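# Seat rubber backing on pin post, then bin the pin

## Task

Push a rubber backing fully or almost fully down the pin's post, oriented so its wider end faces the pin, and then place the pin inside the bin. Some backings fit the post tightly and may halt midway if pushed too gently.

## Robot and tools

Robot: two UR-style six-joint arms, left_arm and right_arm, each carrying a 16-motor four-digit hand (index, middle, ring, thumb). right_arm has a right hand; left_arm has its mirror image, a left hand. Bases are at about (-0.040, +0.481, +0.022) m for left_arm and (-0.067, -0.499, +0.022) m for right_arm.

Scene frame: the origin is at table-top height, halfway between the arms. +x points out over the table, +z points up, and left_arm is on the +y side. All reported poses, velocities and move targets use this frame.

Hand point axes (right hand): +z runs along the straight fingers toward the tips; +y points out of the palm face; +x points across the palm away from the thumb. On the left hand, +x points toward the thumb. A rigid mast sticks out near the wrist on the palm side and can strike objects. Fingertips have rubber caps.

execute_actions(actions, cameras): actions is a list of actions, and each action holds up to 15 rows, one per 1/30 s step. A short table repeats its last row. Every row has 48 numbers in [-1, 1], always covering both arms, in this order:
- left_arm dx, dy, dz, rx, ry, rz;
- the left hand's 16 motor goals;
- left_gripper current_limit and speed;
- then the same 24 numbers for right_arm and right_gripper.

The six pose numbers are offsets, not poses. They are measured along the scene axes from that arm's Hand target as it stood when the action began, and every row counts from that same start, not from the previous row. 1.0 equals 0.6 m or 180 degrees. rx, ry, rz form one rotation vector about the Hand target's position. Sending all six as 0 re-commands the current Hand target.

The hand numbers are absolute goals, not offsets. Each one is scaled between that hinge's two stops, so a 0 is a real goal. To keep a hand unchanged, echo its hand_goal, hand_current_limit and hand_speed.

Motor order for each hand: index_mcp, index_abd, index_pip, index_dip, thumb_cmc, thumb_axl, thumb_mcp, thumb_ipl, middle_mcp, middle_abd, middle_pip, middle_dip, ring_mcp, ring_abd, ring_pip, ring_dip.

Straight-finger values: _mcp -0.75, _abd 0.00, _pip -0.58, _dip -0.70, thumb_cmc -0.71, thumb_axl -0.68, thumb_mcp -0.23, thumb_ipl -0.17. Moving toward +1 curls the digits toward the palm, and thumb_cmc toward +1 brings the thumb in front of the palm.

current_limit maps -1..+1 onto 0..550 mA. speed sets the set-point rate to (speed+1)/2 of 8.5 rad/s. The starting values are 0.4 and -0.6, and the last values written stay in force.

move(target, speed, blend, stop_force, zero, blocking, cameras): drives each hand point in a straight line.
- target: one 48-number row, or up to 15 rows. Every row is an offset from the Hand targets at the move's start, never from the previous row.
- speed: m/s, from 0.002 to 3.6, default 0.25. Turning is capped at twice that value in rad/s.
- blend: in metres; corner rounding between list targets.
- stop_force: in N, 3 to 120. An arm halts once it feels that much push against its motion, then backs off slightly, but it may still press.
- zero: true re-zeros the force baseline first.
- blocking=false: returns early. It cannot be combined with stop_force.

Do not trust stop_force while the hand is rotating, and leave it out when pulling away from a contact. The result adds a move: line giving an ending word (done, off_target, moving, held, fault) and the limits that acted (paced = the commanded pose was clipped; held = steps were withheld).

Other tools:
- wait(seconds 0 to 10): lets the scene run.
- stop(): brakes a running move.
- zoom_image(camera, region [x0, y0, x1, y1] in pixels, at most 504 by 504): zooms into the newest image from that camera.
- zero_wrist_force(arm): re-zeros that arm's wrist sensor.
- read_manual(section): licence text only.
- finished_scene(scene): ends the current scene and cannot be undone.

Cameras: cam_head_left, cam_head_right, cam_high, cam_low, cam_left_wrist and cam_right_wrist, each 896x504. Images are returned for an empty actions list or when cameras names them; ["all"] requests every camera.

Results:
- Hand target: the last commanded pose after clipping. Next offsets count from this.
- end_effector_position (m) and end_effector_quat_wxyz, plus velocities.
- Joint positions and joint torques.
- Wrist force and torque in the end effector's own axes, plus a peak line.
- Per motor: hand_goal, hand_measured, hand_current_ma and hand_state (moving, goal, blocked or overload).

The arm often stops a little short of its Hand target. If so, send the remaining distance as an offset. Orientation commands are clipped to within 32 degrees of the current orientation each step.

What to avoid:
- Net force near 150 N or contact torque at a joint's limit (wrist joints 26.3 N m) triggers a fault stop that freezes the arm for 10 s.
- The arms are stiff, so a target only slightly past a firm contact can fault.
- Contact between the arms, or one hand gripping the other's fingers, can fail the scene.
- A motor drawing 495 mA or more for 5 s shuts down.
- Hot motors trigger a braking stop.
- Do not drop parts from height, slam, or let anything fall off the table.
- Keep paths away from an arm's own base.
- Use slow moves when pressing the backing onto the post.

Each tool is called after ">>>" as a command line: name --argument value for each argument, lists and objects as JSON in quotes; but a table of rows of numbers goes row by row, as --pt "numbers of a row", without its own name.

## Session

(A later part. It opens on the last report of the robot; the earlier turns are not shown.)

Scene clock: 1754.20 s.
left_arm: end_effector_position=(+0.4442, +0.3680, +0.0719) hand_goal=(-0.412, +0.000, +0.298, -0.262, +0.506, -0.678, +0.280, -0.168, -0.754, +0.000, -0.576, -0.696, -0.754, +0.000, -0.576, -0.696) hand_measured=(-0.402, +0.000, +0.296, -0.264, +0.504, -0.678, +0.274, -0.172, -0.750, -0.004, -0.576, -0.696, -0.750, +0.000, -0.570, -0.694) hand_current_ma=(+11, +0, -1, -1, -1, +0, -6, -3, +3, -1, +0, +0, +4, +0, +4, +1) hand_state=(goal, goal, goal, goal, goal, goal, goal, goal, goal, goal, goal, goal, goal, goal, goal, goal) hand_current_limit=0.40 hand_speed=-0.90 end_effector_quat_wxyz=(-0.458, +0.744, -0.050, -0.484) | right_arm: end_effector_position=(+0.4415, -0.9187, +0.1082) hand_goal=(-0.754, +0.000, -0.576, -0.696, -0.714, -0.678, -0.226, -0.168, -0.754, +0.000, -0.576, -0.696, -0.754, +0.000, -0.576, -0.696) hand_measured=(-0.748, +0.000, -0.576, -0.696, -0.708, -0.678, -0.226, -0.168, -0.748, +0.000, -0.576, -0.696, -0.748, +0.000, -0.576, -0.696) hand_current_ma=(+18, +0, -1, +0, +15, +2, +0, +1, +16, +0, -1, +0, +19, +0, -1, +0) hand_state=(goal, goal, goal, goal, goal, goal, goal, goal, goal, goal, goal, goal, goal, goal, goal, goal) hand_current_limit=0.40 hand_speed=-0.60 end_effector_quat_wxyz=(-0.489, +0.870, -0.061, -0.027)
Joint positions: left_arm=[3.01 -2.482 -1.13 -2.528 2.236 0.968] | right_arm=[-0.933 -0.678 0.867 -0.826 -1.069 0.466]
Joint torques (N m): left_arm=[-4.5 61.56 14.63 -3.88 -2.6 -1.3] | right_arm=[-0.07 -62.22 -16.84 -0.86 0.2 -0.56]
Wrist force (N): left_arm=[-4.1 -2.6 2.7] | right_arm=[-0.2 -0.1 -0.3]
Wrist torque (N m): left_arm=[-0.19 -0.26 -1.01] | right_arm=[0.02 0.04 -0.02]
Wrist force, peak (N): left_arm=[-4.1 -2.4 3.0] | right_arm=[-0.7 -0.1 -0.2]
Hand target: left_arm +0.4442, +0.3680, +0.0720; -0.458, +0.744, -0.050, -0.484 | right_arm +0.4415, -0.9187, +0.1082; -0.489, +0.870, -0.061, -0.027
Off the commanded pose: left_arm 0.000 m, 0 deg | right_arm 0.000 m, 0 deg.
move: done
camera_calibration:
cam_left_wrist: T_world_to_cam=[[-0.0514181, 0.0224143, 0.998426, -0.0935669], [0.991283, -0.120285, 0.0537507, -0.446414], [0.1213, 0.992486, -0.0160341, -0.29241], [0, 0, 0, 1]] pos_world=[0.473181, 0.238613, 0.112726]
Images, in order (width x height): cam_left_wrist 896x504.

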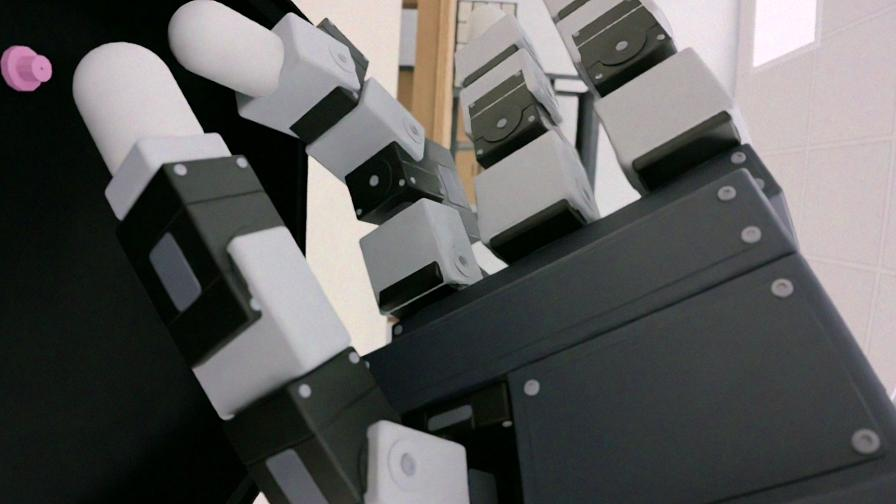

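>>> move --target '[0.0037,-0.0088,0,0,0,0,-0.411,0,0.299,-0.261,0.507,-0.677,0.281,-0.168,-0.754,0,-0.576,-0.696,-0.754,0,-0.576,-0.696,0.4,-0.9,0,0,0,0,0,0,-0.754,0,-0.576,-0.696,-0.714,-0.678,-0.226,-0.168,-0.754,0,-0.576,-0.696,-0.754,0,-0.576,-0.696,0.4,-0.6]' --speed 0.05 --cameras '["cam_left_wrist"]'

>>> zoom_image --camera "cam_left_wrist" --region '[0, 30, 140, 109]'

>>> move --target '[0,0,0.0125,0,0,0,-0.411,0,0.299,-0.261,0.507,-0.677,0.281,-0.168,-0.754,0,-0.576,-0.696,-0.754,0,-0.576,-0.696,0.4,-0.9,0,0,0,0,0,0,-0.754,0,-0.576,-0.696,-0.714,-0.678,-0.226,-0.168,-0.754,0,-0.576,-0.696,-0.754,0,-0.576,-0.696,0.4,-0.6]' --speed 0.05 --cameras '["cam_left_wrist"]'

>>> zoom_image --camera "cam_left_wrist" --region '[0, 30, 140, 109]'

Scene clock: 1951.23 s.
left_arm: end_effector_position=(+0.4465, +0.3626, +0.0720) hand_goal=(-0.412, +0.000, +0.298, -0.262, +0.506, -0.678, +0.280, -0.168, -0.754, +0.000, -0.576, -0.696, -0.754, +0.000, -0.576, -0.696) hand_measured=(-0.402, +0.000, +0.296, -0.264, +0.504, -0.678, +0.274, -0.172, -0.750, -0.004, -0.576, -0.696, -0.750, +0.000, -0.570, -0.694) hand_current_ma=(+11, +0, -1, -1, -1, +0, -6, -3, +3, -1, +0, +0, +4, +0, +4, +1) hand_state=(goal, goal, goal, goal, goal, goal, goal, goal, goal, goal, goal, goal, goal, goal, goal, goal) hand_current_limit=0.40 hand_speed=-0.90 end_effector_quat_wxyz=(-0.458, +0.744, -0.050, -0.484) | right_arm: end_effector_position=(+0.4415, -0.9187, +0.1082) hand_goal=(-0.754, +0.000, -0.576, -0.696, -0.714, -0.678, -0.226, -0.168, -0.754, +0.000, -0.576, -0.696, -0.754, +0.000, -0.576, -0.696) hand_measured=(-0.748, +0.000, -0.576, -0.696, -0.708, -0.678, -0.226, -0.168, -0.748, +0.000, -0.576, -0.696, -0.748, +0.000, -0.576, -0.696) hand_current_ma=(+18, +0, -1, +0, +15, +2, +0, +1, +16, +0, -1, +0, +19, +0, -1, +0) hand_state=(goal, goal, goal, goal, goal, goal, goal, goal, goal, goal, goal, goal, goal, goal, goal, goal) hand_current_limit=0.40 hand_speed=-0.60 end_effector_quat_wxyz=(-0.489, +0.870, -0.061, -0.027)
Joint positions: left_arm=[3.003 -2.491 -1.111 -2.538 2.229 0.967] | right_arm=[-0.933 -0.678 0.867 -0.826 -1.069 0.466]
Joint torques (N m): left_arm=[4.37 56.21 4.9 -1.51 -0.89 -1.61] | right_arm=[0.48 -62.62 -15.55 -0.83 0.23 -0.74]
Wrist force (N): left_arm=[-4.1 -2.2 3.0] | right_arm=[-0.2 0.2 -0.1]
Wrist torque (N m): left_arm=[-0.18 -0.25 -0.84] | right_arm=[0.03 0.03 -0.02]
Wrist force, peak (N): left_arm=[-4.3 -2.3 2.9] | right_arm=[-0.1 -0.3 -0.6]
Hand target: left_arm +0.4464, +0.3627, +0.0720; -0.458, +0.744, -0.050, -0.484 | right_arm +0.4415, -0.9187, +0.1082; -0.489, +0.870, -0.061, -0.027
Off the commanded pose: left_arm 0.000 m, 0 deg | right_arm 0.000 m, 0 deg.
move: done
camera_calibration:
cam_left_wrist: T_world_to_cam=[[-0.0516162, 0.0224367, 0.998415, -0.0933363], [0.991273, -0.120279, 0.0539499, -0.449368], [0.121299, 0.992487, -0.0160325, -0.287327], [0, 0, 0, 1]] pos_world=[0.475482, 0.233213, 0.112825]
Images, in order (width x height): cam_left_wrist 896x504.

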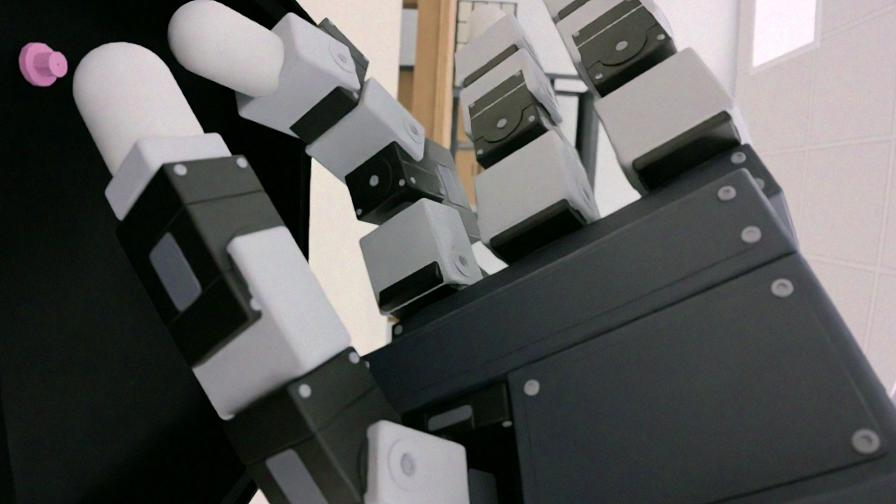

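Scaled by 3.600 from the camera's 896x504 image, which has a finer 1280x720 frame.

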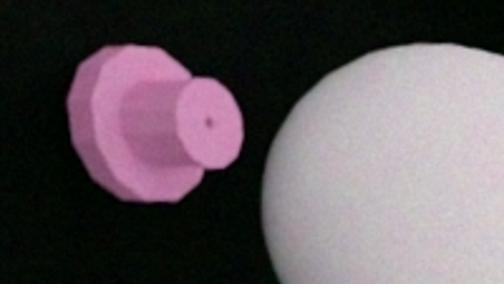

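Scene clock: 1951.93 s.
left_arm: end_effector_position=(+0.4464, +0.3627, +0.0796) hand_goal=(-0.412, +0.000, +0.298, -0.262, +0.506, -0.678, +0.280, -0.168, -0.754, +0.000, -0.576, -0.696, -0.754, +0.000, -0.576, -0.696) hand_measured=(-0.402, +0.000, +0.296, -0.264, +0.504, -0.678, +0.274, -0.172, -0.750, -0.004, -0.576, -0.696, -0.750, +0.000, -0.570, -0.694) hand_current_ma=(+11, +0, -1, -1, -1, +0, -6, -3, +3, -1, +0, +0, +4, +0, +4, +1) hand_state=(goal, goal, goal, goal, goal, goal, goal, goal, goal, goal, goal, goal, goal, goal, goal, goal) hand_current_limit=0.40 hand_speed=-0.90 end_effector_quat_wxyz=(-0.458, +0.744, -0.050, -0.484) | right_arm: end_effector_position=(+0.4415, -0.9187, +0.1082) hand_goal=(-0.754, +0.000, -0.576, -0.696, -0.714, -0.678, -0.226, -0.168, -0.754, +0.000, -0.576, -0.696, -0.754, +0.000, -0.576, -0.696) hand_measured=(-0.748, +0.000, -0.576, -0.696, -0.708, -0.678, -0.226, -0.168, -0.748, +0.000, -0.576, -0.696, -0.748, +0.000, -0.576, -0.696) hand_current_ma=(+18, +0, -1, +0, +15, +2, +0, +1, +16, +0, -1, +0, +19, +0, -1, +0) hand_state=(goal, goal, goal, goal, goal, goal, goal, goal, goal, goal, goal, goal, goal, goal, goal, goal) hand_current_limit=0.40 hand_speed=-0.60 end_effector_quat_wxyz=(-0.489, +0.870, -0.061, -0.027)
Joint positions: left_arm=[3.003 -2.482 -1.107 -2.552 2.229 0.967] | right_arm=[-0.933 -0.678 0.867 -0.826 -1.069 0.466]
Joint torques (N m): left_arm=[7.83 45.85 23.45 -0.48 2.5 -0.25] | right_arm=[0.3 -62.17 -15.86 -0.88 0.16 -0.72]
Wrist force (N): left_arm=[-3.9 -2.1 3.0] | right_arm=[-0.2 0.0 -0.4]
Wrist torque (N m): left_arm=[-0.17 -0.28 -0.82] | right_arm=[0.02 0.03 -0.02]
Wrist force, peak (N): left_arm=[-4.3 -2.4 2.9] | right_arm=[-0.3 -0.3 -0.4]
Hand target: left_arm +0.4464, +0.3627, +0.0795; -0.458, +0.744, -0.050, -0.484 | right_arm +0.4415, -0.9187, +0.1082; -0.489, +0.870, -0.061, -0.027
Off the commanded pose: left_arm 0.000 m, 0 deg | right_arm 0.000 m, 0 deg.
move: done
camera_calibration:
cam_left_wrist: T_world_to_cam=[[-0.0516162, 0.0224367, 0.998415, -0.101032], [0.991273, -0.120279, 0.0539499, -0.449673], [0.121299, 0.992487, -0.0160325, -0.287291], [0, 0, 0, 1]] pos_world=[0.475382, 0.233313, 0.120525]
Images, in order (width x height): cam_left_wrist 896x504.

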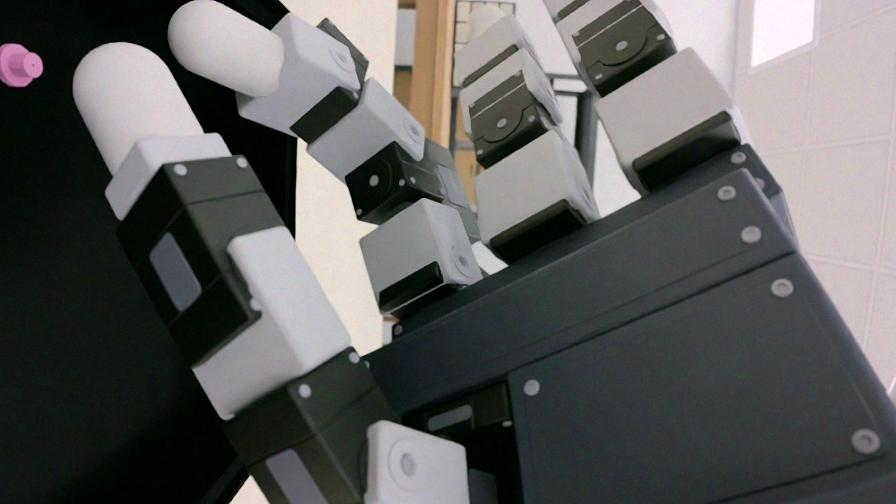

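Scaled by 3.600 from the camera's 896x504 image, which has a finer 1280x720 frame.

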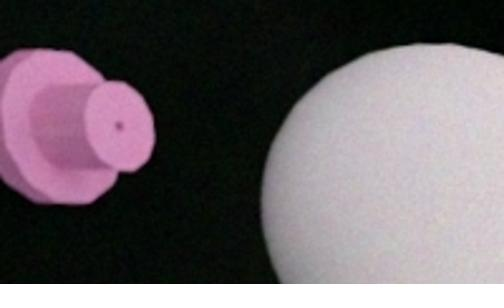

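>>> move --pt "-0.002 0.0035 -0.0533 0 0 0 -0.411 0 0.299 -0.261 0.507 -0.677 0.281 -0.168 -0.754 0 -0.576 -0.696 -0.754 0 -0.576 -0.696 0.4 -0.9 0 0 0 0 0 0 -0.754 0 -0.576 -0.696 -0.714 -0.678 -0.226 -0.168 -0.754 0 -0.576 -0.696 -0.754 0 -0.576 -0.696 0.4 -0.6" --pt "-0.002 0.0035 -0.0587 0 0 0 -0.411 0 0.299 -0.261 0.507 -0.677 0.281 -0.168 -0.754 0 -0.576 -0.696 -0.754 0 -0.576 -0.696 0.4 -0.9 0 0 0 0 0 0 -0.754 0 -0.576 -0.696 -0.714 -0.678 -0.226 -0.168 -0.754 0 -0.576 -0.696 -0.754 0 -0.576 -0.696 0.4 -0.6" --speed '[0.05,0.006]'

>>> move --target '[0,0,0,0,0,0,-0.263,0,0.299,-0.261,0.507,-0.677,0.281,-0.168,-0.754,0,-0.576,-0.696,-0.754,0,-0.576,-0.696,0.4,-0.97,0,0,0,0,0,0,-0.754,0,-0.576,-0.696,-0.714,-0.678,-0.226,-0.168,-0.754,0,-0.576,-0.696,-0.754,0,-0.576,-0.696,0.4,-0.6]' --cameras '["cam_left_wrist"]'

Scene clock: 1987.50 s.
left_arm: end_effector_position=(+0.4453, +0.3648, +0.0442) hand_goal=(-0.412, +0.000, +0.298, -0.262, +0.506, -0.678, +0.280, -0.168, -0.754, +0.000, -0.576, -0.696, -0.754, +0.000, -0.576, -0.696) hand_measured=(-0.412, +0.018, +0.308, -0.254, +0.514, -0.674, +0.282, -0.168, -0.750, -0.004, -0.576, -0.696, -0.750, +0.000, -0.570, -0.694) hand_current_ma=(+0, +17, +8, +6, +7, +3, +1, +0, +3, -1, +0, +0, +4, +0, +4, +1) hand_state=(goal, goal, goal, goal, goal, goal, goal, goal, goal, goal, goal, goal, goal, goal, goal, goal) hand_current_limit=0.40 hand_speed=-0.90 end_effector_quat_wxyz=(-0.458, +0.744, -0.050, -0.484) | right_arm: end_effector_position=(+0.4415, -0.9187, +0.1082) hand_goal=(-0.754, +0.000, -0.576, -0.696, -0.714, -0.678, -0.226, -0.168, -0.754, +0.000, -0.576, -0.696, -0.754, +0.000, -0.576, -0.696) hand_measured=(-0.748, +0.000, -0.576, -0.696, -0.708, -0.678, -0.226, -0.168, -0.748, +0.000, -0.576, -0.696, -0.748, +0.000, -0.576, -0.696) hand_current_ma=(+18, +0, -1, +0, +15, +2, +0, +1, +16, +0, -1, +0, +19, +0, -1, +0) hand_state=(goal, goal, goal, goal, goal, goal, goal, goal, goal, goal, goal, goal, goal, goal, goal, goal) hand_current_limit=0.40 hand_speed=-0.60 end_effector_quat_wxyz=(-0.489, +0.870, -0.061, -0.027)
Joint positions: left_arm=[3.005 -2.521 -1.133 -2.487 2.232 0.967] | right_arm=[-0.933 -0.678 0.867 -0.826 -1.069 0.466]
Joint torques (N m): left_arm=[-3.91 43.32 1.23 0.81 -0.02 1.58] | right_arm=[0.32 -62.91 -15.91 -0.86 0.17 -0.65]
Wrist force (N): left_arm=[-8.5 -7.3 0.9] | right_arm=[-0.3 -0.2 -0.3]
Wrist torque (N m): left_arm=[-0.23 -0.27 -0.90] | right_arm=[0.00 0.05 -0.03]
Wrist force, peak (N): left_arm=[-8.7 -7.2 0.9] | right_arm=[-0.2 -0.2 -0.6]
Hand target: left_arm +0.4452, +0.3648, +0.0443; -0.458, +0.744, -0.050, -0.484 | right_arm +0.4415, -0.9187, +0.1082; -0.489, +0.870, -0.061, -0.027
Off the commanded pose: left_arm 0.000 m, 0 deg | right_arm 0.000 m, 0 deg.
move: done

Scene clock: 1988.00 s.
left_arm: end_effector_position=(+0.4452, +0.3648, +0.0442) hand_goal=(-0.264, +0.000, +0.298, -0.262, +0.506, -0.678, +0.280, -0.168, -0.754, +0.000, -0.576, -0.696, -0.754, +0.000, -0.576, -0.696) hand_measured=(-0.410, +0.018, +0.308, -0.254, +0.514, -0.674, +0.282, -0.168, -0.750, -0.004, -0.576, -0.696, -0.750, +0.000, -0.570, -0.694) hand_current_ma=(-93, +18, +8, +6, +7, +3, +1, +0, +3, -1, +0, +0, +4, +0, +4, +1) hand_state=(moving, goal, goal, goal, goal, goal, goal, goal, goal, goal, goal, goal, goal, goal, goal, goal) hand_current_limit=0.40 hand_speed=-0.97 end_effector_quat_wxyz=(-0.458, +0.744, -0.050, -0.484) | right_arm: end_effector_position=(+0.4415, -0.9187, +0.1082) hand_goal=(-0.754, +0.000, -0.576, -0.696, -0.714, -0.678, -0.226, -0.168, -0.754, +0.000, -0.576, -0.696, -0.754, +0.000, -0.576, -0.696) hand_measured=(-0.748, +0.000, -0.576, -0.696, -0.708, -0.678, -0.226, -0.168, -0.748, +0.000, -0.576, -0.696, -0.748, +0.000, -0.576, -0.696) hand_current_ma=(+18, +0, -1, +0, +15, +2, +0, +1, +16, +0, -1, +0, +19, +0, -1, +0) hand_state=(goal, goal, goal, goal, goal, goal, goal, goal, goal, goal, goal, goal, goal, goal, goal, goal) hand_current_limit=0.40 hand_speed=-0.60 end_effector_quat_wxyz=(-0.489, +0.870, -0.061, -0.027)
Joint positions: left_arm=[3.005 -2.521 -1.133 -2.487 2.232 0.967] | right_arm=[-0.933 -0.678 0.867 -0.826 -1.069 0.466]
Joint torques (N m): left_arm=[-5.54 50.86 1.51 -1.77 -1.41 1.26] | right_arm=[-0.11 -62.73 -15.22 -0.84 0.24 -0.61]
Wrist force (N): left_arm=[-8.8 -8.2 1.5] | right_arm=[-0.2 -0.3 -0.2]
Wrist torque (N m): left_arm=[-0.18 -0.27 -0.95] | right_arm=[-0.02 0.03 -0.03]
Wrist force, peak (N): left_arm=[-8.8 -8.2 1.5] | right_arm=[-0.5 -0.3 -0.4]
Hand target: left_arm +0.4452, +0.3648, +0.0443; -0.458, +0.744, -0.050, -0.484 | right_arm +0.4415, -0.9187, +0.1082; -0.489, +0.870, -0.061, -0.027
Off the commanded pose: left_arm 0.000 m, 0 deg | right_arm 0.000 m, 0 deg.
move: done
camera_calibration:
cam_left_wrist: T_world_to_cam=[[-0.0515174, 0.0224306, 0.99842, -0.0657432], [0.991266, -0.12038, 0.0538527, -0.446279], [0.121398, 0.992474, -0.016033, -0.289844], [0, 0, 0, 1]] pos_world=[0.474181, 0.235414, 0.0850257]
Images, in order (width x height): cam_left_wrist 896x504.

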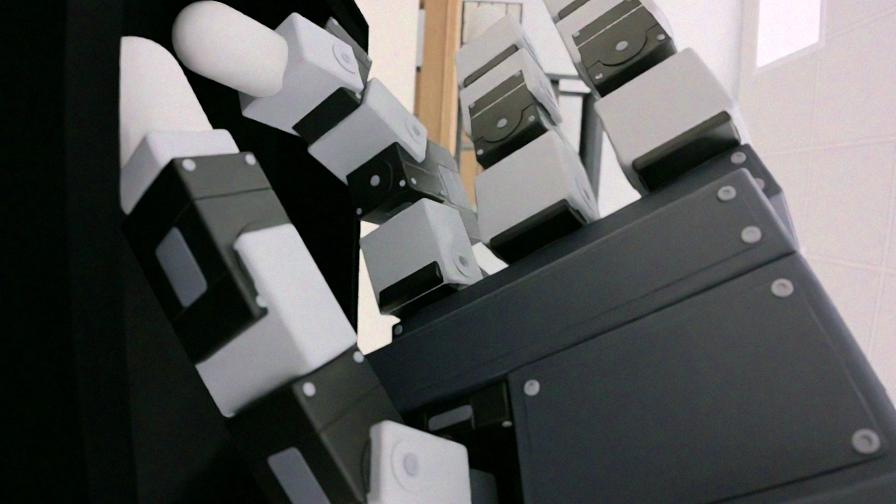

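>>> wait --seconds 0.5 --cameras '["cam_left_wrist"]'

Scene clock: 2042.00 s.
left_arm: end_effector_position=(+0.4452, +0.3648, +0.0443) hand_goal=(-0.264, +0.000, +0.298, -0.262, +0.506, -0.678, +0.280, -0.168, -0.754, +0.000, -0.576, -0.696, -0.754, +0.000, -0.576, -0.696) hand_measured=(-0.392, +0.028, +0.294, -0.254, +0.518, -0.674, +0.278, -0.168, -0.750, -0.004, -0.576, -0.696, -0.750, +0.000, -0.570, -0.694) hand_current_ma=(-385, +35, -3, +6, +11, +4, -1, +0, +3, -1, +0, +0, +4, +0, +4, +1) hand_state=(blocked, blocked, goal, goal, goal, goal, goal, goal, goal, goal, goal, goal, goal, goal, goal, goal) hand_current_limit=0.40 hand_speed=-0.97 end_effector_quat_wxyz=(-0.458, +0.744, -0.050, -0.484) | right_arm: end_effector_position=(+0.4415, -0.9187, +0.1082) hand_goal=(-0.754, +0.000, -0.576, -0.696, -0.714, -0.678, -0.226, -0.168, -0.754, +0.000, -0.576, -0.696, -0.754, +0.000, -0.576, -0.696) hand_measured=(-0.748, +0.000, -0.576, -0.696, -0.708, -0.678, -0.226, -0.168, -0.748, +0.000, -0.576, -0.696, -0.748, +0.000, -0.576, -0.696) hand_current_ma=(+18, +0, -1, +0, +15, +2, +0, +1, +16, +0, -1, +0, +19, +0, -1, +0) hand_state=(goal, goal, goal, goal, goal, goal, goal, goal, goal, goal, goal, goal, goal, goal, goal, goal) hand_current_limit=0.40 hand_speed=-0.60 end_effector_quat_wxyz=(-0.489, +0.870, -0.061, -0.027)
Joint positions: left_arm=[3.005 -2.521 -1.133 -2.487 2.232 0.967] | right_arm=[-0.933 -0.678 0.867 -0.826 -1.069 0.466]
Joint torques (N m): left_arm=[-6.82 58.26 9.4 -2.06 -3.25 -0.67] | right_arm=[-0.15 -62.45 -14.85 -0.87 0.17 -0.78]
Wrist force (N): left_arm=[-9.3 -8.6 3.9] | right_arm=[-0.1 -0.2 -0.2]
Wrist torque (N m): left_arm=[-0.03 -0.35 -0.97] | right_arm=[-0.01 0.01 -0.02]
Wrist force, peak (N): left_arm=[-9.9 -10.0 3.3] | right_arm=[-0.3 -0.1 -0.6]
Hand target: left_arm +0.4452, +0.3648, +0.0443; -0.458, +0.744, -0.050, -0.484 | right_arm +0.4415, -0.9187, +0.1082; -0.489, +0.870, -0.061, -0.027
Off the commanded pose: left_arm 0.000 m, 0 deg | right_arm 0.000 m, 0 deg.
wait: 0.50 s; at rest from the start
camera_calibration:
cam_left_wrist: T_world_to_cam=[[-0.0515172, 0.0224255, 0.99842, -0.065842], [0.991278, -0.120282, 0.0538503, -0.446314], [0.121299, 0.992486, -0.0160333, -0.289797], [0, 0, 0, 1]] pos_world=[0.474181, 0.235413, 0.0851257]
Images, in order (width x height): cam_left_wrist 896x504.

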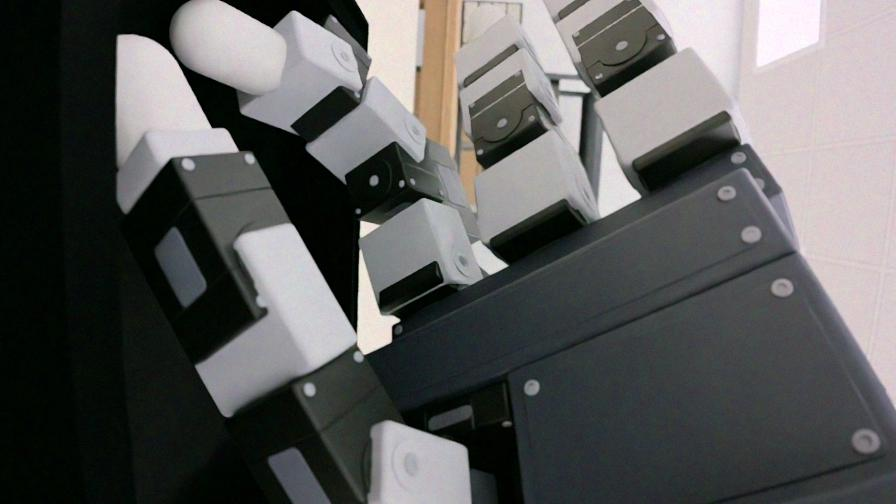

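>>> execute_actions --actions '[[[0,0,0,0,0,0,-0.41,-0.02,0.299,-0.261,0.507,-0.677,0.281,-0.168,-0.754,0,-0.576,-0.696,-0.754,0,-0.576,-0.696,0.4,-0.9,0,0,0,0,0,0,-0.754,0,-0.576,-0.696,-0.714,-0.678,-0.226,-0.168,-0.754,0,-0.576,-0.696,-0.754,0,-0.576,-0.696,0.4,-0.6]],[[0,0,0.0018,0,0,0,-0.41,-0.02,0.299,-0.261,0.507,-0.677,0.281,-0.168,-0.754,0,-0.576,-0.696,-0.754,0,-0.576,-0.696,0.4,-0.96,0,0,0,0,0,0,-0.754,0,-0.576,-0.696,-0.714,-0.678,-0.226,-0.168,-0.754,0,-0.576,-0.696,-0.754,0,-0.576,-0.696,0.4,-0.6]],[[0,0,0,0,0,0,-0.22,-0.02,0.299,-0.261,0.507,-0.677,0.281,-0.168,-0.754,0,-0.576,-0.696,-0.754,0,-0.576,-0.696,0.4,-0.96,0,0,0,0,0,0,-0.754,0,-0.576,-0.696,-0.714,-0.678,-0.226,-0.168,-0.754,0,-0.576,-0.696,-0.754,0,-0.576,-0.696,0.4,-0.6]],[[0,0,0,0,0,0,-0.22,-0.02,0.299,-0.261,0.507,-0.677,0.281,-0.168,-0.754,0,-0.576,-0.696,-0.754,0,-0.576,-0.696,0.4,-0.96,0,0,0,0,0,0,-0.754,0,-0.576,-0.696,-0.714,-0.678,-0.226,-0.168,-0.754,0,-0.576,-0.696,-0.754,0,-0.576,-0.696,0.4,-0.6]],[[0,0,0,0,0,0,-0.22,-0.02,0.299,-0.261,0.507,-0.677,0.281,-0.168,-0.754,0,-0.576,-0.696,-0.754,0,-0.576,-0.696,0.4,-0.96,0,0,0,0,0,0,-0.754,0,-0.576,-0.696,-0.714,-0.678,-0.226,-0.168,-0.754,0,-0.576,-0.696,-0.754,0,-0.576,-0.696,0.4,-0.6]]]'

Scene clock: 2109.93 s.
left_arm: end_effector_position=(+0.4452, +0.3648, +0.0453) hand_goal=(-0.220, -0.020, +0.298, -0.262, +0.506, -0.678, +0.280, -0.168, -0.754, +0.000, -0.576, -0.696, -0.754, +0.000, -0.576, -0.696) hand_measured=(-0.322, +0.018, +0.288, -0.260, +0.508, -0.676, +0.278, -0.168, -0.750, -0.004, -0.576, -0.696, -0.750, +0.000, -0.570, -0.694) hand_current_ma=(-306, +53, -9, +2, +1, +2, -1, +0, +3, -1, +0, +0, +4, +0, +4, +1) hand_state=(blocked, blocked, goal, goal, goal, goal, goal, goal, goal, goal, goal, goal, goal, goal, goal, goal) hand_current_limit=0.40 hand_speed=-0.96 end_effector_quat_wxyz=(-0.458, +0.744, -0.050, -0.484) | right_arm: end_effector_position=(+0.4415, -0.9187, +0.1082) hand_goal=(-0.754, +0.000, -0.576, -0.696, -0.714, -0.678, -0.226, -0.168, -0.754, +0.000, -0.576, -0.696, -0.754, +0.000, -0.576, -0.696) hand_measured=(-0.748, +0.000, -0.576, -0.696, -0.708, -0.678, -0.226, -0.168, -0.748, +0.000, -0.576, -0.696, -0.748, +0.000, -0.576, -0.696) hand_current_ma=(+18, +0, -1, +0, +15, +2, +0, +1, +16, +0, -1, +0, +19, +0, -1, +0) hand_state=(goal, goal, goal, goal, goal, goal, goal, goal, goal, goal, goal, goal, goal, goal, goal, goal) hand_current_limit=0.40 hand_speed=-0.60 end_effector_quat_wxyz=(-0.489, +0.870, -0.061, -0.027)
Joint positions: left_arm=[3.005 -2.519 -1.133 -2.489 2.232 0.967] | right_arm=[-0.933 -0.678 0.867 -0.826 -1.069 0.466]
Joint torques (N m): left_arm=[-6.12 39.61 26.61 1.01 1.05 -1.58] | right_arm=[0.48 -63.17 -14.93 -0.97 0.17 -0.81]
Wrist force (N): left_arm=[-9.9 -8.4 3.9] | right_arm=[-0.3 -0.2 -0.3]
Wrist torque (N m): left_arm=[-0.11 -0.38 -0.89] | right_arm=[0.01 0.05 -0.03]
Wrist force, peak (N): left_arm=[-9.9 -10.0 3.4] | right_arm=[-0.6 -0.3 -0.4]
Hand target: left_arm +0.4452, +0.3648, +0.0453; -0.458, +0.744, -0.050, -0.484 | right_arm +0.4415, -0.9187, +0.1082; -0.489, +0.870, -0.061, -0.027
Off the commanded pose: left_arm 0.000 m, 0 deg | right_arm 0.000 m, 0 deg.
Step readings (end_effector_position of left_arm | right_arm):
0: (+0.4452, +0.3648, +0.0443) | (+0.4415, -0.9187, +0.1082)
1: (+0.4452, +0.3648, +0.0443) | (+0.4415, -0.9187, +0.1082)
2: (+0.4452, +0.3648, +0.0443) | (+0.4415, -0.9187, +0.1082)
4: (+0.4452, +0.3648, +0.0443) | (+0.4415, -0.9187, +0.1082)
8: (+0.4452, +0.3648, +0.0443) | (+0.4415, -0.9187, +0.1082)
15: (+0.4452, +0.3648, +0.0443) | (+0.4415, -0.9187, +0.1082)
16: (+0.4452, +0.3648, +0.0443) | (+0.4415, -0.9187, +0.1082)
17: (+0.4452, +0.3648, +0.0445) | (+0.4415, -0.9187, +0.1082)
19: (+0.4452, +0.3648, +0.0452) | (+0.4415, -0.9187, +0.1082)
23: (+0.4452, +0.3648, +0.0454) | (+0.4415, -0.9187, +0.1082)
30: (+0.4452, +0.3648, +0.0454) | (+0.4415, -0.9187, +0.1082)
31: (+0.4452, +0.3648, +0.0454) | (+0.4415, -0.9187, +0.1082)
32: (+0.4452, +0.3648, +0.0454) | (+0.4415, -0.9187, +0.1082)
34: (+0.4452, +0.3648, +0.0454) | (+0.4415, -0.9187, +0.1082)
38: (+0.4452, +0.3648, +0.0454) | (+0.4415, -0.9187, +0.1082)
45: (+0.4452, +0.3648, +0.0453) | (+0.4415, -0.9187, +0.1082)
46: (+0.4452, +0.3648, +0.0453) | (+0.4415, -0.9187, +0.1082)
47: (+0.4452, +0.3648, +0.0453) | (+0.4415, -0.9187, +0.1082)
49: (+0.4452, +0.3648, +0.0453) | (+0.4415, -0.9187, +0.1082)
53: (+0.4452, +0.3648, +0.0453) | (+0.4415, -0.9187, +0.1082)
60: (+0.4452, +0.3648, +0.0453) | (+0.4415, -0.9187, +0.1082)
61: (+0.4452, +0.3648, +0.0453) | (+0.4415, -0.9187, +0.1082)
62: (+0.4452, +0.3648, +0.0453) | (+0.4415, -0.9187, +0.1082)
64: (+0.4452, +0.3648, +0.0453) | (+0.4415, -0.9187, +0.1082)
68: (+0.4452, +0.3648, +0.0453) | (+0.4415, -0.9187, +0.1082)
75: (+0.4452, +0.3648, +0.0453) | (+0.4415, -0.9187, +0.1082)

>>> execute_actions --actions '[[[0,0,0.0015,0,0,0,-0.22,-0.02,0.299,-0.261,0.507,-0.677,0.281,-0.168,-0.754,0,-0.576,-0.696,-0.754,0,-0.576,-0.696,0.4,-0.96,0,0,0,0,0,0,-0.754,0,-0.576,-0.696,-0.714,-0.678,-0.226,-0.168,-0.754,0,-0.576,-0.696,-0.754,0,-0.576,-0.696,0.4,-0.6]]]'

>>> execute_actions --actions '[[[0,0,0.0015,0,0,0,-0.22,-0.02,0.299,-0.261,0.507,-0.677,0.281,-0.168,-0.754,0,-0.576,-0.696,-0.754,0,-0.576,-0.696,0.4,-0.96,0,0,0,0,0,0,-0.754,0,-0.576,-0.696,-0.714,-0.678,-0.226,-0.168,-0.754,0,-0.576,-0.696,-0.754,0,-0.576,-0.696,0.4,-0.6]]]'

Scene clock: 2134.13 s.
left_arm: end_effector_position=(+0.4452, +0.3648, +0.0462) hand_goal=(-0.220, -0.020, +0.298, -0.262, +0.506, -0.678, +0.280, -0.168, -0.754, +0.000, -0.576, -0.696, -0.754, +0.000, -0.576, -0.696) hand_measured=(-0.278, +0.014, +0.286, -0.264, +0.504, -0.678, +0.276, -0.168, -0.750, -0.004, -0.576, -0.696, -0.750, +0.000, -0.570, -0.694) hand_current_ma=(-136, +46, -11, -1, -1, +0, -3, +0, +3, -1, +0, +0, +4, +0, +4, +1) hand_state=(blocked, blocked, goal, goal, goal, goal, goal, goal, goal, goal, goal, goal, goal, goal, goal, goal) hand_current_limit=0.40 hand_speed=-0.96 end_effector_quat_wxyz=(-0.458, +0.744, -0.050, -0.484) | right_arm: end_effector_position=(+0.4415, -0.9187, +0.1082) hand_goal=(-0.754, +0.000, -0.576, -0.696, -0.714, -0.678, -0.226, -0.168, -0.754, +0.000, -0.576, -0.696, -0.754, +0.000, -0.576, -0.696) hand_measured=(-0.748, +0.000, -0.576, -0.696, -0.708, -0.678, -0.226, -0.168, -0.748, +0.000, -0.576, -0.696, -0.748, +0.000, -0.576, -0.696) hand_current_ma=(+18, +0, -1, +0, +15, +2, +0, +1, +16, +0, -1, +0, +19, +0, -1, +0) hand_state=(goal, goal, goal, goal, goal, goal, goal, goal, goal, goal, goal, goal, goal, goal, goal, goal) hand_current_limit=0.40 hand_speed=-0.60 end_effector_quat_wxyz=(-0.489, +0.870, -0.061, -0.027)
Joint positions: left_arm=[3.005 -2.518 -1.132 -2.49 2.232 0.967] | right_arm=[-0.933 -0.678 0.867 -0.826 -1.069 0.466]
Joint torques (N m): left_arm=[-6.5 61.01 27.26 -1.12 -2.75 -1.65] | right_arm=[0.88 -62.8 -14.31 -1.05 0.25 -0.88]
Wrist force (N): left_arm=[-6.0 -4.0 3.6] | right_arm=[-0.2 -0.1 -0.3]
Wrist torque (N m): left_arm=[-0.11 -0.29 -0.90] | right_arm=[0.01 0.04 -0.02]
Wrist force, peak (N): left_arm=[-10.1 -8.3 4.0] | right_arm=[-0.5 -0.4 -0.3]
Hand target: left_arm +0.4452, +0.3648, +0.0462; -0.458, +0.744, -0.050, -0.484 | right_arm +0.4415, -0.9187, +0.1082; -0.489, +0.870, -0.061, -0.027
Off the commanded pose: left_arm 0.000 m, 0 deg | right_arm 0.000 m, 0 deg.
Step readings (end_effector_position of left_arm | right_arm):
0: (+0.4452, +0.3648, +0.0453) | (+0.4415, -0.9187, +0.1082)
1: (+0.4452, +0.3648, +0.0453) | (+0.4415, -0.9187, +0.1082)
2: (+0.4452, +0.3648, +0.0454) | (+0.4415, -0.9187, +0.1082)
4: (+0.4452, +0.3648, +0.0460) | (+0.4415, -0.9187, +0.1082)
8: (+0.4452, +0.3648, +0.0462) | (+0.4415, -0.9187, +0.1082)
15: (+0.4452, +0.3648, +0.0462) | (+0.4415, -0.9187, +0.1082)

Scene clock: 2134.83 s.
left_arm: end_effector_position=(+0.4452, +0.3648, +0.0472) hand_goal=(-0.220, -0.020, +0.298, -0.262, +0.506, -0.678, +0.280, -0.168, -0.754, +0.000, -0.576, -0.696, -0.754, +0.000, -0.576, -0.696) hand_measured=(-0.266, -0.010, +0.286, -0.266, +0.504, -0.678, +0.270, -0.172, -0.750, -0.004, -0.576, -0.696, -0.750, +0.000, -0.570, -0.694) hand_current_ma=(-94, +8, -13, -2, -1, +0, -15, -5, +3, -1, +0, +0, +4, +0, +4, +1) hand_state=(blocked, goal, goal, goal, goal, goal, goal, goal, goal, goal, goal, goal, goal, goal, goal, goal) hand_current_limit=0.40 hand_speed=-0.96 end_effector_quat_wxyz=(-0.458, +0.744, -0.050, -0.484) | right_arm: end_effector_position=(+0.4415, -0.9187, +0.1082) hand_goal=(-0.754, +0.000, -0.576, -0.696, -0.714, -0.678, -0.226, -0.168, -0.754, +0.000, -0.576, -0.696, -0.754, +0.000, -0.576, -0.696) hand_measured=(-0.748, +0.000, -0.576, -0.696, -0.708, -0.678, -0.226, -0.168, -0.748, +0.000, -0.576, -0.696, -0.748, +0.000, -0.576, -0.696) hand_current_ma=(+18, +0, -1, +0, +15, +2, +0, +1, +16, +0, -1, +0, +19, +0, -1, +0) hand_state=(goal, goal, goal, goal, goal, goal, goal, goal, goal, goal, goal, goal, goal, goal, goal, goal) hand_current_limit=0.40 hand_speed=-0.60 end_effector_quat_wxyz=(-0.489, +0.870, -0.061, -0.027)
Joint positions: left_arm=[3.005 -2.517 -1.132 -2.492 2.232 0.967] | right_arm=[-0.933 -0.678 0.867 -0.826 -1.069 0.466]
Joint torques (N m): left_arm=[-5.77 40.94 23.3 0.24 -2.34 -1.69] | right_arm=[-0.23 -63.8 -15.36 -1.01 0.12 -0.75]
Wrist force (N): left_arm=[-4.4 -2.6 3.1] | right_arm=[-0.1 0.1 -0.4]
Wrist torque (N m): left_arm=[-0.15 -0.30 -0.90] | right_arm=[0.05 0.03 -0.01]
Wrist force, peak (N): left_arm=[-6.0 -4.2 3.1] | right_arm=[-0.1 -0.5 -0.5]
Hand target: left_arm +0.4452, +0.3648, +0.0471; -0.458, +0.744, -0.050, -0.484 | right_arm +0.4415, -0.9187, +0.1082; -0.489, +0.870, -0.061, -0.027
Off the commanded pose: left_arm 0.000 m, 0 deg | right_arm 0.000 m, 0 deg.
Step readings (end_effector_position of left_arm | right_arm):
0: (+0.4452, +0.3648, +0.0462) | (+0.4415, -0.9187, +0.1082)
1: (+0.4452, +0.3648, +0.0463) | (+0.4415, -0.9187, +0.1082)
2: (+0.4453, +0.3648, +0.0465) | (+0.4415, -0.9187, +0.1082)
4: (+0.4453, +0.3648, +0.0470) | (+0.4415, -0.9187, +0.1082)
8: (+0.4452, +0.3648, +0.0472) | (+0.4415, -0.9187, +0.1082)
15: (+0.4452, +0.3648, +0.0472) | (+0.4415, -0.9187, +0.1082)

>>> execute_actions --actions '[[[0,0,0.0033,0,0,0,-0.22,-0.02,0.299,-0.261,0.507,-0.677,0.281,-0.168,-0.754,0,-0.576,-0.696,-0.754,0,-0.576,-0.696,0.4,-0.96,0,0,0,0,0,0,-0.754,0,-0.576,-0.696,-0.714,-0.678,-0.226,-0.168,-0.754,0,-0.576,-0.696,-0.754,0,-0.576,-0.696,0.4,-0.6]]]'

>>> move --target '[0,0,0.055,0,0,0,-0.22,-0.02,0.299,-0.261,0.507,-0.677,0.281,-0.168,-0.754,0,-0.576,-0.696,-0.754,0,-0.576,-0.696,0.4,-0.96,0,0,0,0,0,0,-0.754,0,-0.576,-0.696,-0.714,-0.678,-0.226,-0.168,-0.754,0,-0.576,-0.696,-0.754,0,-0.576,-0.696,0.4,-0.6]' --speed 0.02 --cameras '["cam_left_wrist"]'

Scene clock: 2150.43 s.
left_arm: end_effector_position=(+0.4452, +0.3648, +0.0491) hand_goal=(-0.220, -0.020, +0.298, -0.262, +0.506, -0.678, +0.280, -0.168, -0.754, +0.000, -0.576, -0.696, -0.754, +0.000, -0.576, -0.696) hand_measured=(-0.254, -0.018, +0.286, -0.266, +0.504, -0.678, +0.268, -0.174, -0.750, -0.004, -0.576, -0.696, -0.750, +0.000, -0.570, -0.694) hand_current_ma=(-62, +1, -13, -2, -1, +0, -17, -5, +3, -1, +0, +0, +4, +0, +4, +1) hand_state=(blocked, goal, goal, goal, goal, goal, goal, goal, goal, goal, goal, goal, goal, goal, goal, goal) hand_current_limit=0.40 hand_speed=-0.96 end_effector_quat_wxyz=(-0.458, +0.744, -0.050, -0.484) | right_arm: end_effector_position=(+0.4415, -0.9187, +0.1082) hand_goal=(-0.754, +0.000, -0.576, -0.696, -0.714, -0.678, -0.226, -0.168, -0.754, +0.000, -0.576, -0.696, -0.754, +0.000, -0.576, -0.696) hand_measured=(-0.748, +0.000, -0.576, -0.696, -0.708, -0.678, -0.226, -0.168, -0.748, +0.000, -0.576, -0.696, -0.748, +0.000, -0.576, -0.696) hand_current_ma=(+18, +0, -1, +0, +15, +2, +0, +1, +16, +0, -1, +0, +19, +0, -1, +0) hand_state=(goal, goal, goal, goal, goal, goal, goal, goal, goal, goal, goal, goal, goal, goal, goal, goal) hand_current_limit=0.40 hand_speed=-0.60 end_effector_quat_wxyz=(-0.489, +0.870, -0.061, -0.027)
Joint positions: left_arm=[3.005 -2.515 -1.131 -2.495 2.232 0.967] | right_arm=[-0.933 -0.678 0.867 -0.826 -1.069 0.466]
Joint torques (N m): left_arm=[-5.09 41.35 28.15 1.14 -0.92 -1.78] | right_arm=[0.29 -62.62 -15.3 -1.07 0.05 -1.02]
Wrist force (N): left_arm=[-4.3 -2.9 2.8] | right_arm=[-0.3 -0.1 -0.4]
Wrist torque (N m): left_arm=[-0.17 -0.28 -0.93] | right_arm=[0.02 0.05 -0.03]
Wrist force, peak (N): left_arm=[-5.3 -3.7 2.8] | right_arm=[-0.4 -0.2 -0.5]
Hand target: left_arm +0.4452, +0.3648, +0.0491; -0.458, +0.744, -0.050, -0.484 | right_arm +0.4415, -0.9187, +0.1082; -0.489, +0.870, -0.061, -0.027
Off the commanded pose: left_arm 0.000 m, 0 deg | right_arm 0.000 m, 0 deg.
Step readings (end_effector_position of left_arm | right_arm):
0: (+0.4452, +0.3648, +0.0471) | (+0.4415, -0.9187, +0.1082)
1: (+0.4452, +0.3648, +0.0471) | (+0.4415, -0.9187, +0.1082)
2: (+0.4452, +0.3648, +0.0474) | (+0.4415, -0.9187, +0.1082)
4: (+0.4451, +0.3648, +0.0488) | (+0.4415, -0.9187, +0.1082)
8: (+0.4451, +0.3648, +0.0492) | (+0.4415, -0.9187, +0.1082)
15: (+0.4452, +0.3648, +0.0492) | (+0.4415, -0.9187, +0.1082)

Scene clock: 2152.33 s.
left_arm: end_effector_position=(+0.4452, +0.3648, +0.0823) hand_goal=(-0.220, -0.020, +0.298, -0.262, +0.506, -0.678, +0.280, -0.168, -0.754, +0.000, -0.576, -0.696, -0.754, +0.000, -0.576, -0.696) hand_measured=(-0.236, -0.020, +0.286, -0.266, +0.504, -0.678, +0.268, -0.174, -0.750, -0.004, -0.576, -0.696, -0.750, +0.000, -0.570, -0.694) hand_current_ma=(-21, +0, -12, -2, -1, +0, -16, -5, +3, -1, +0, +0, +4, +0, +4, +1) hand_state=(goal, goal, goal, goal, goal, goal, goal, goal, goal, goal, goal, goal, goal, goal, goal, goal) hand_current_limit=0.40 hand_speed=-0.96 end_effector_quat_wxyz=(-0.458, +0.744, -0.050, -0.484) | right_arm: end_effector_position=(+0.4415, -0.9187, +0.1082) hand_goal=(-0.754, +0.000, -0.576, -0.696, -0.714, -0.678, -0.226, -0.168, -0.754, +0.000, -0.576, -0.696, -0.754, +0.000, -0.576, -0.696) hand_measured=(-0.748, +0.000, -0.576, -0.696, -0.708, -0.678, -0.226, -0.168, -0.748, +0.000, -0.576, -0.696, -0.748, +0.000, -0.576, -0.696) hand_current_ma=(+18, +0, -1, +0, +15, +2, +0, +1, +16, +0, -1, +0, +19, +0, -1, +0) hand_state=(goal, goal, goal, goal, goal, goal, goal, goal, goal, goal, goal, goal, goal, goal, goal, goal) hand_current_limit=0.40 hand_speed=-0.60 end_effector_quat_wxyz=(-0.489, +0.870, -0.061, -0.027)
Joint positions: left_arm=[3.005 -2.475 -1.114 -2.552 2.232 0.967] | right_arm=[-0.933 -0.678 0.867 -0.826 -1.069 0.466]
Joint torques (N m): left_arm=[-5.36 42.61 20.74 -0.04 0.1 -0.58] | right_arm=[0.05 -62.56 -15.28 -0.94 0.1 -0.96]
Wrist force (N): left_arm=[-3.9 -2.4 2.9] | right_arm=[-0.3 -0.2 -0.3]
Wrist torque (N m): left_arm=[-0.18 -0.28 -0.91] | right_arm=[0.01 0.05 -0.04]
Wrist force, peak (N): left_arm=[-4.5 -3.0 2.9] | right_arm=[-0.4 -0.1 -0.5]
Hand target: left_arm +0.4452, +0.3648, +0.0821; -0.458, +0.744, -0.050, -0.484 | right_arm +0.4415, -0.9187, +0.1082; -0.489, +0.870, -0.061, -0.027
Off the commanded pose: left_arm 0.000 m, 0 deg | right_arm 0.000 m, 0 deg.
move: done
camera_calibration:
cam_left_wrist: T_world_to_cam=[[-0.0516162, 0.0224367, 0.998415, -0.103736], [0.991273, -0.120279, 0.0539499, -0.448371], [0.121299, 0.992487, -0.0160325, -0.289188], [0, 0, 0, 1]] pos_world=[0.474182, 0.235413, 0.123125]
Images, in order (width x height): cam_left_wrist 896x504.

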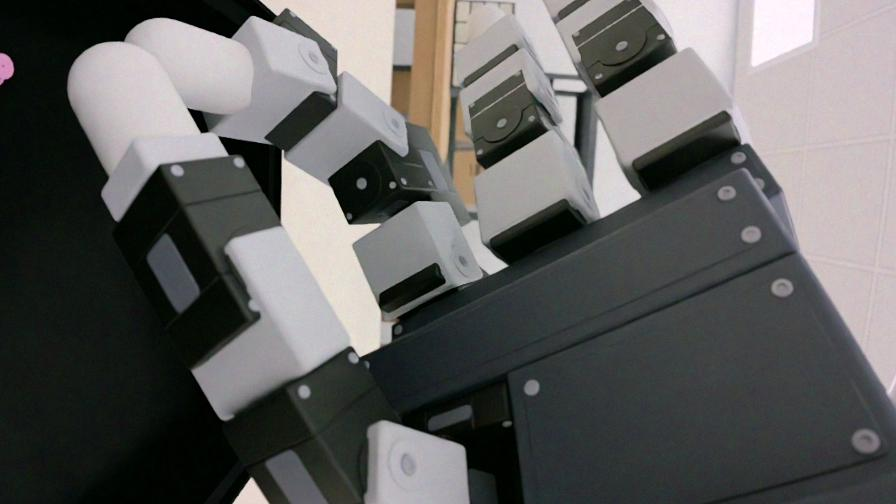

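>>> zoom_image --camera "cam_left_wrist" --region '[200, 0, 620, 300]'

>>> zoom_image --camera "cam_left_wrist" --region '[0, 30, 140, 109]'

Scaled by 1.200 from the camera's 896x504 image, which has a finer 1280x720 frame.

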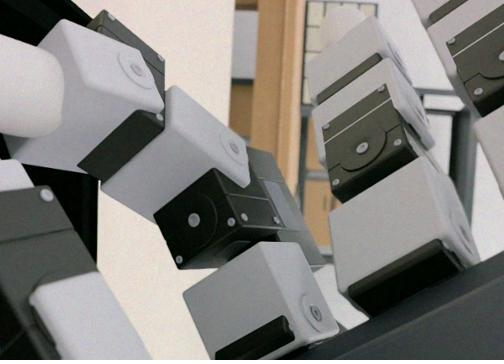

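Scaled by 3.600 from the camera's 896x504 image, which has a finer 1280x720 frame.

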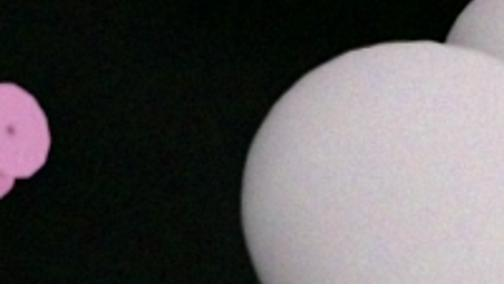

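>>> execute_actions --actions '[[[0,0,0,0,0,0,-0.411,0,0.299,-0.261,0.507,-0.677,0.281,-0.168,-0.754,0,-0.576,-0.696,-0.754,0,-0.576,-0.696,0.4,-0.8,0,0,0,0,0,0,-0.754,0,-0.576,-0.696,-0.714,-0.678,-0.226,-0.168,-0.754,0,-0.576,-0.696,-0.754,0,-0.576,-0.696,0.4,-0.6]]]' --cameras '["cam_left_wrist", "cam_high", "cam_low"]'

>>> zoom_image --camera "cam_left_wrist" --region '[0, 30, 140, 109]'

>>> zoom_image --camera "cam_high" --region '[560, 200, 740, 301]'

Scene clock: 2412.67 s.
left_arm: end_effector_position=(+0.4452, +0.3648, +0.0821) hand_goal=(-0.412, +0.000, +0.298, -0.262, +0.506, -0.678, +0.280, -0.168, -0.754, +0.000, -0.576, -0.696, -0.754, +0.000, -0.576, -0.696) hand_measured=(-0.402, -0.008, +0.296, -0.264, +0.504, -0.678, +0.274, -0.172, -0.750, -0.004, -0.576, -0.696, -0.750, +0.000, -0.570, -0.694) hand_current_ma=(+11, -6, -1, -1, -1, +0, -6, -3, +3, -1, +0, +0, +4, +0, +4, +1) hand_state=(goal, goal, goal, goal, goal, goal, goal, goal, goal, goal, goal, goal, goal, goal, goal, goal) hand_current_limit=0.40 hand_speed=-0.80 end_effector_quat_wxyz=(-0.458, +0.744, -0.050, -0.484) | right_arm: end_effector_position=(+0.4415, -0.9187, +0.1082) hand_goal=(-0.754, +0.000, -0.576, -0.696, -0.714, -0.678, -0.226, -0.168, -0.754, +0.000, -0.576, -0.696, -0.754, +0.000, -0.576, -0.696) hand_measured=(-0.748, +0.000, -0.576, -0.696, -0.708, -0.678, -0.226, -0.168, -0.748, +0.000, -0.576, -0.696, -0.748, +0.000, -0.576, -0.696) hand_current_ma=(+18, +0, -1, +0, +15, +2, +0, +1, +16, +0, -1, +0, +19, +0, -1, +0) hand_state=(goal, goal, goal, goal, goal, goal, goal, goal, goal, goal, goal, goal, goal, goal, goal, goal) hand_current_limit=0.40 hand_speed=-0.60 end_effector_quat_wxyz=(-0.489, +0.870, -0.061, -0.027)
Joint positions: left_arm=[3.005 -2.475 -1.115 -2.551 2.232 0.967] | right_arm=[-0.933 -0.678 0.867 -0.826 -1.069 0.466]
Joint torques (N m): left_arm=[-5.12 41.23 2.13 0.93 1.7 -0.96] | right_arm=[0.45 -63.21 -14.97 -1.2 0.02 -0.99]
Wrist force (N): left_arm=[-4.0 -2.3 2.8] | right_arm=[-0.2 -0.1 -0.3]
Wrist torque (N m): left_arm=[-0.18 -0.26 -0.92] | right_arm=[0.00 0.04 -0.02]
Wrist force, peak (N): left_arm=[-4.2 -2.4 2.9] | right_arm=[-0.2 -0.1 -0.6]
Hand target: left_arm +0.4452, +0.3648, +0.0821; -0.458, +0.744, -0.050, -0.484 | right_arm +0.4415, -0.9187, +0.1082; -0.489, +0.870, -0.061, -0.027
Off the commanded pose: left_arm 0.000 m, 0 deg | right_arm 0.000 m, 0 deg.
Step readings (end_effector_position of left_arm | right_arm):
0: (+0.4452, +0.3648, +0.0821) | (+0.4415, -0.9187, +0.1082)
1: (+0.4452, +0.3648, +0.0821) | (+0.4415, -0.9187, +0.1082)
2: (+0.4452, +0.3648, +0.0821) | (+0.4415, -0.9187, +0.1082)
4: (+0.4452, +0.3648, +0.0821) | (+0.4415, -0.9187, +0.1082)
8: (+0.4452, +0.3648, +0.0821) | (+0.4415, -0.9187, +0.1082)
15: (+0.4452, +0.3648, +0.0821) | (+0.4415, -0.9187, +0.1082)
camera_calibration:
cam_left_wrist: T_world_to_cam=[[-0.0515172, 0.0224255, 0.99842, -0.103582], [0.991278, -0.120282, 0.0538503, -0.448349], [0.121299, 0.992486, -0.0160333, -0.289191], [0, 0, 0, 1]] pos_world=[0.474181, 0.235413, 0.122926]
Images, in order (width x height): cam_high 896x504, cam_low 896x504, cam_left_wrist 896x504.

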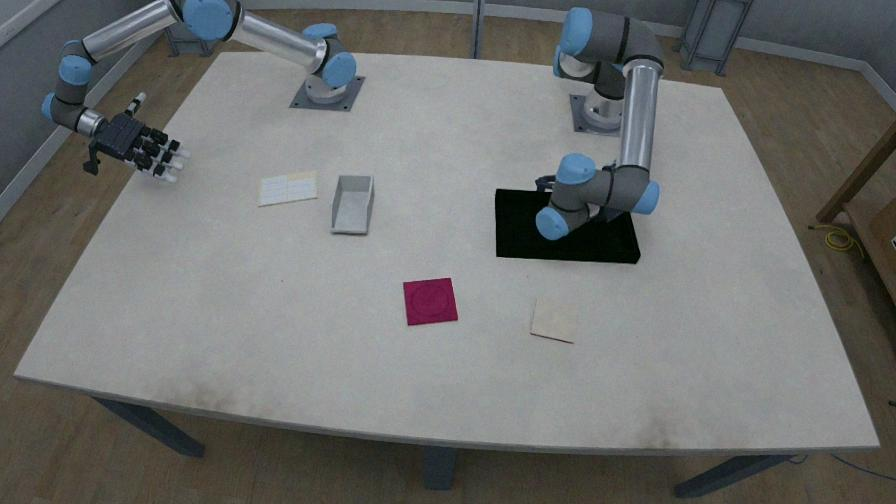

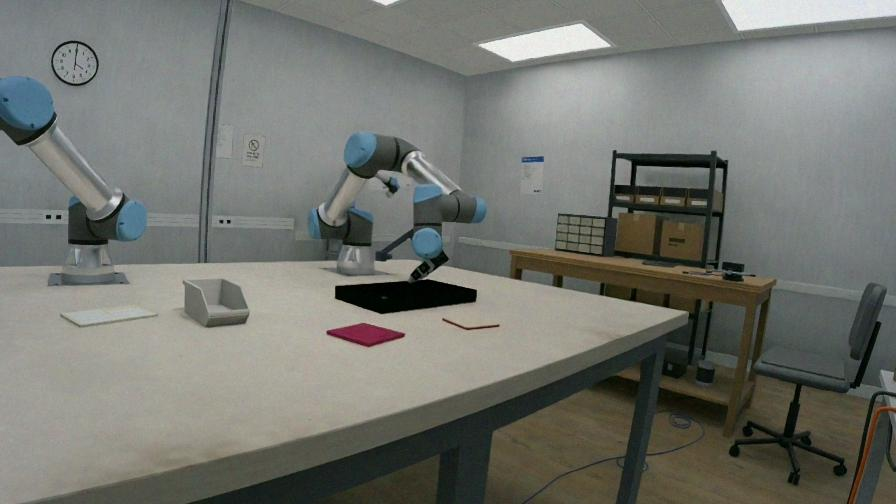

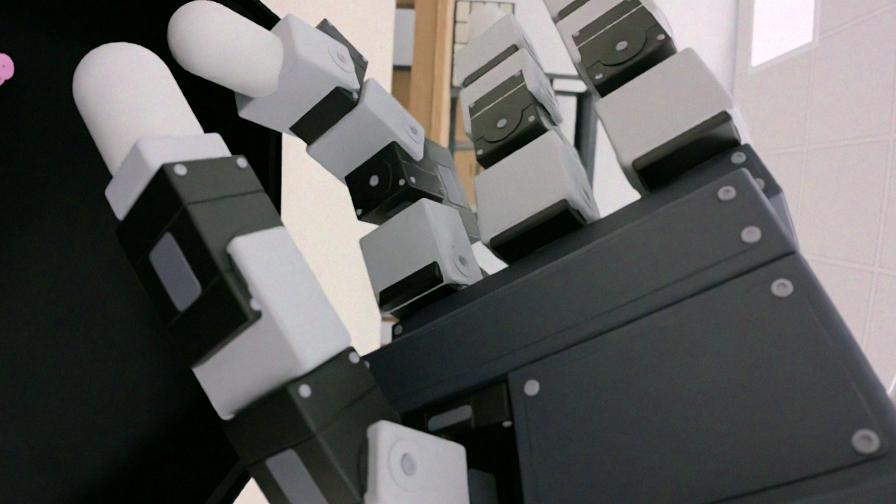

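Scaled by 3.600 from the camera's 896x504 image, which has a finer 1280x720 frame.

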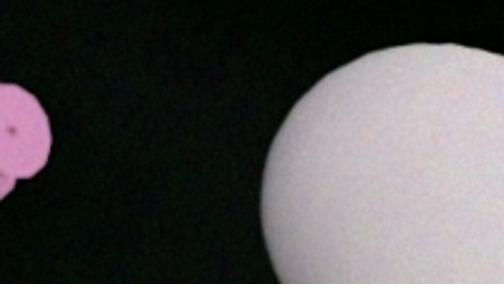

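Scaled by 2.800 from the camera's 896x504 image, which has a finer 1280x720 frame.

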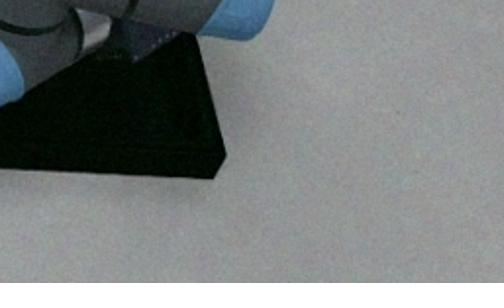

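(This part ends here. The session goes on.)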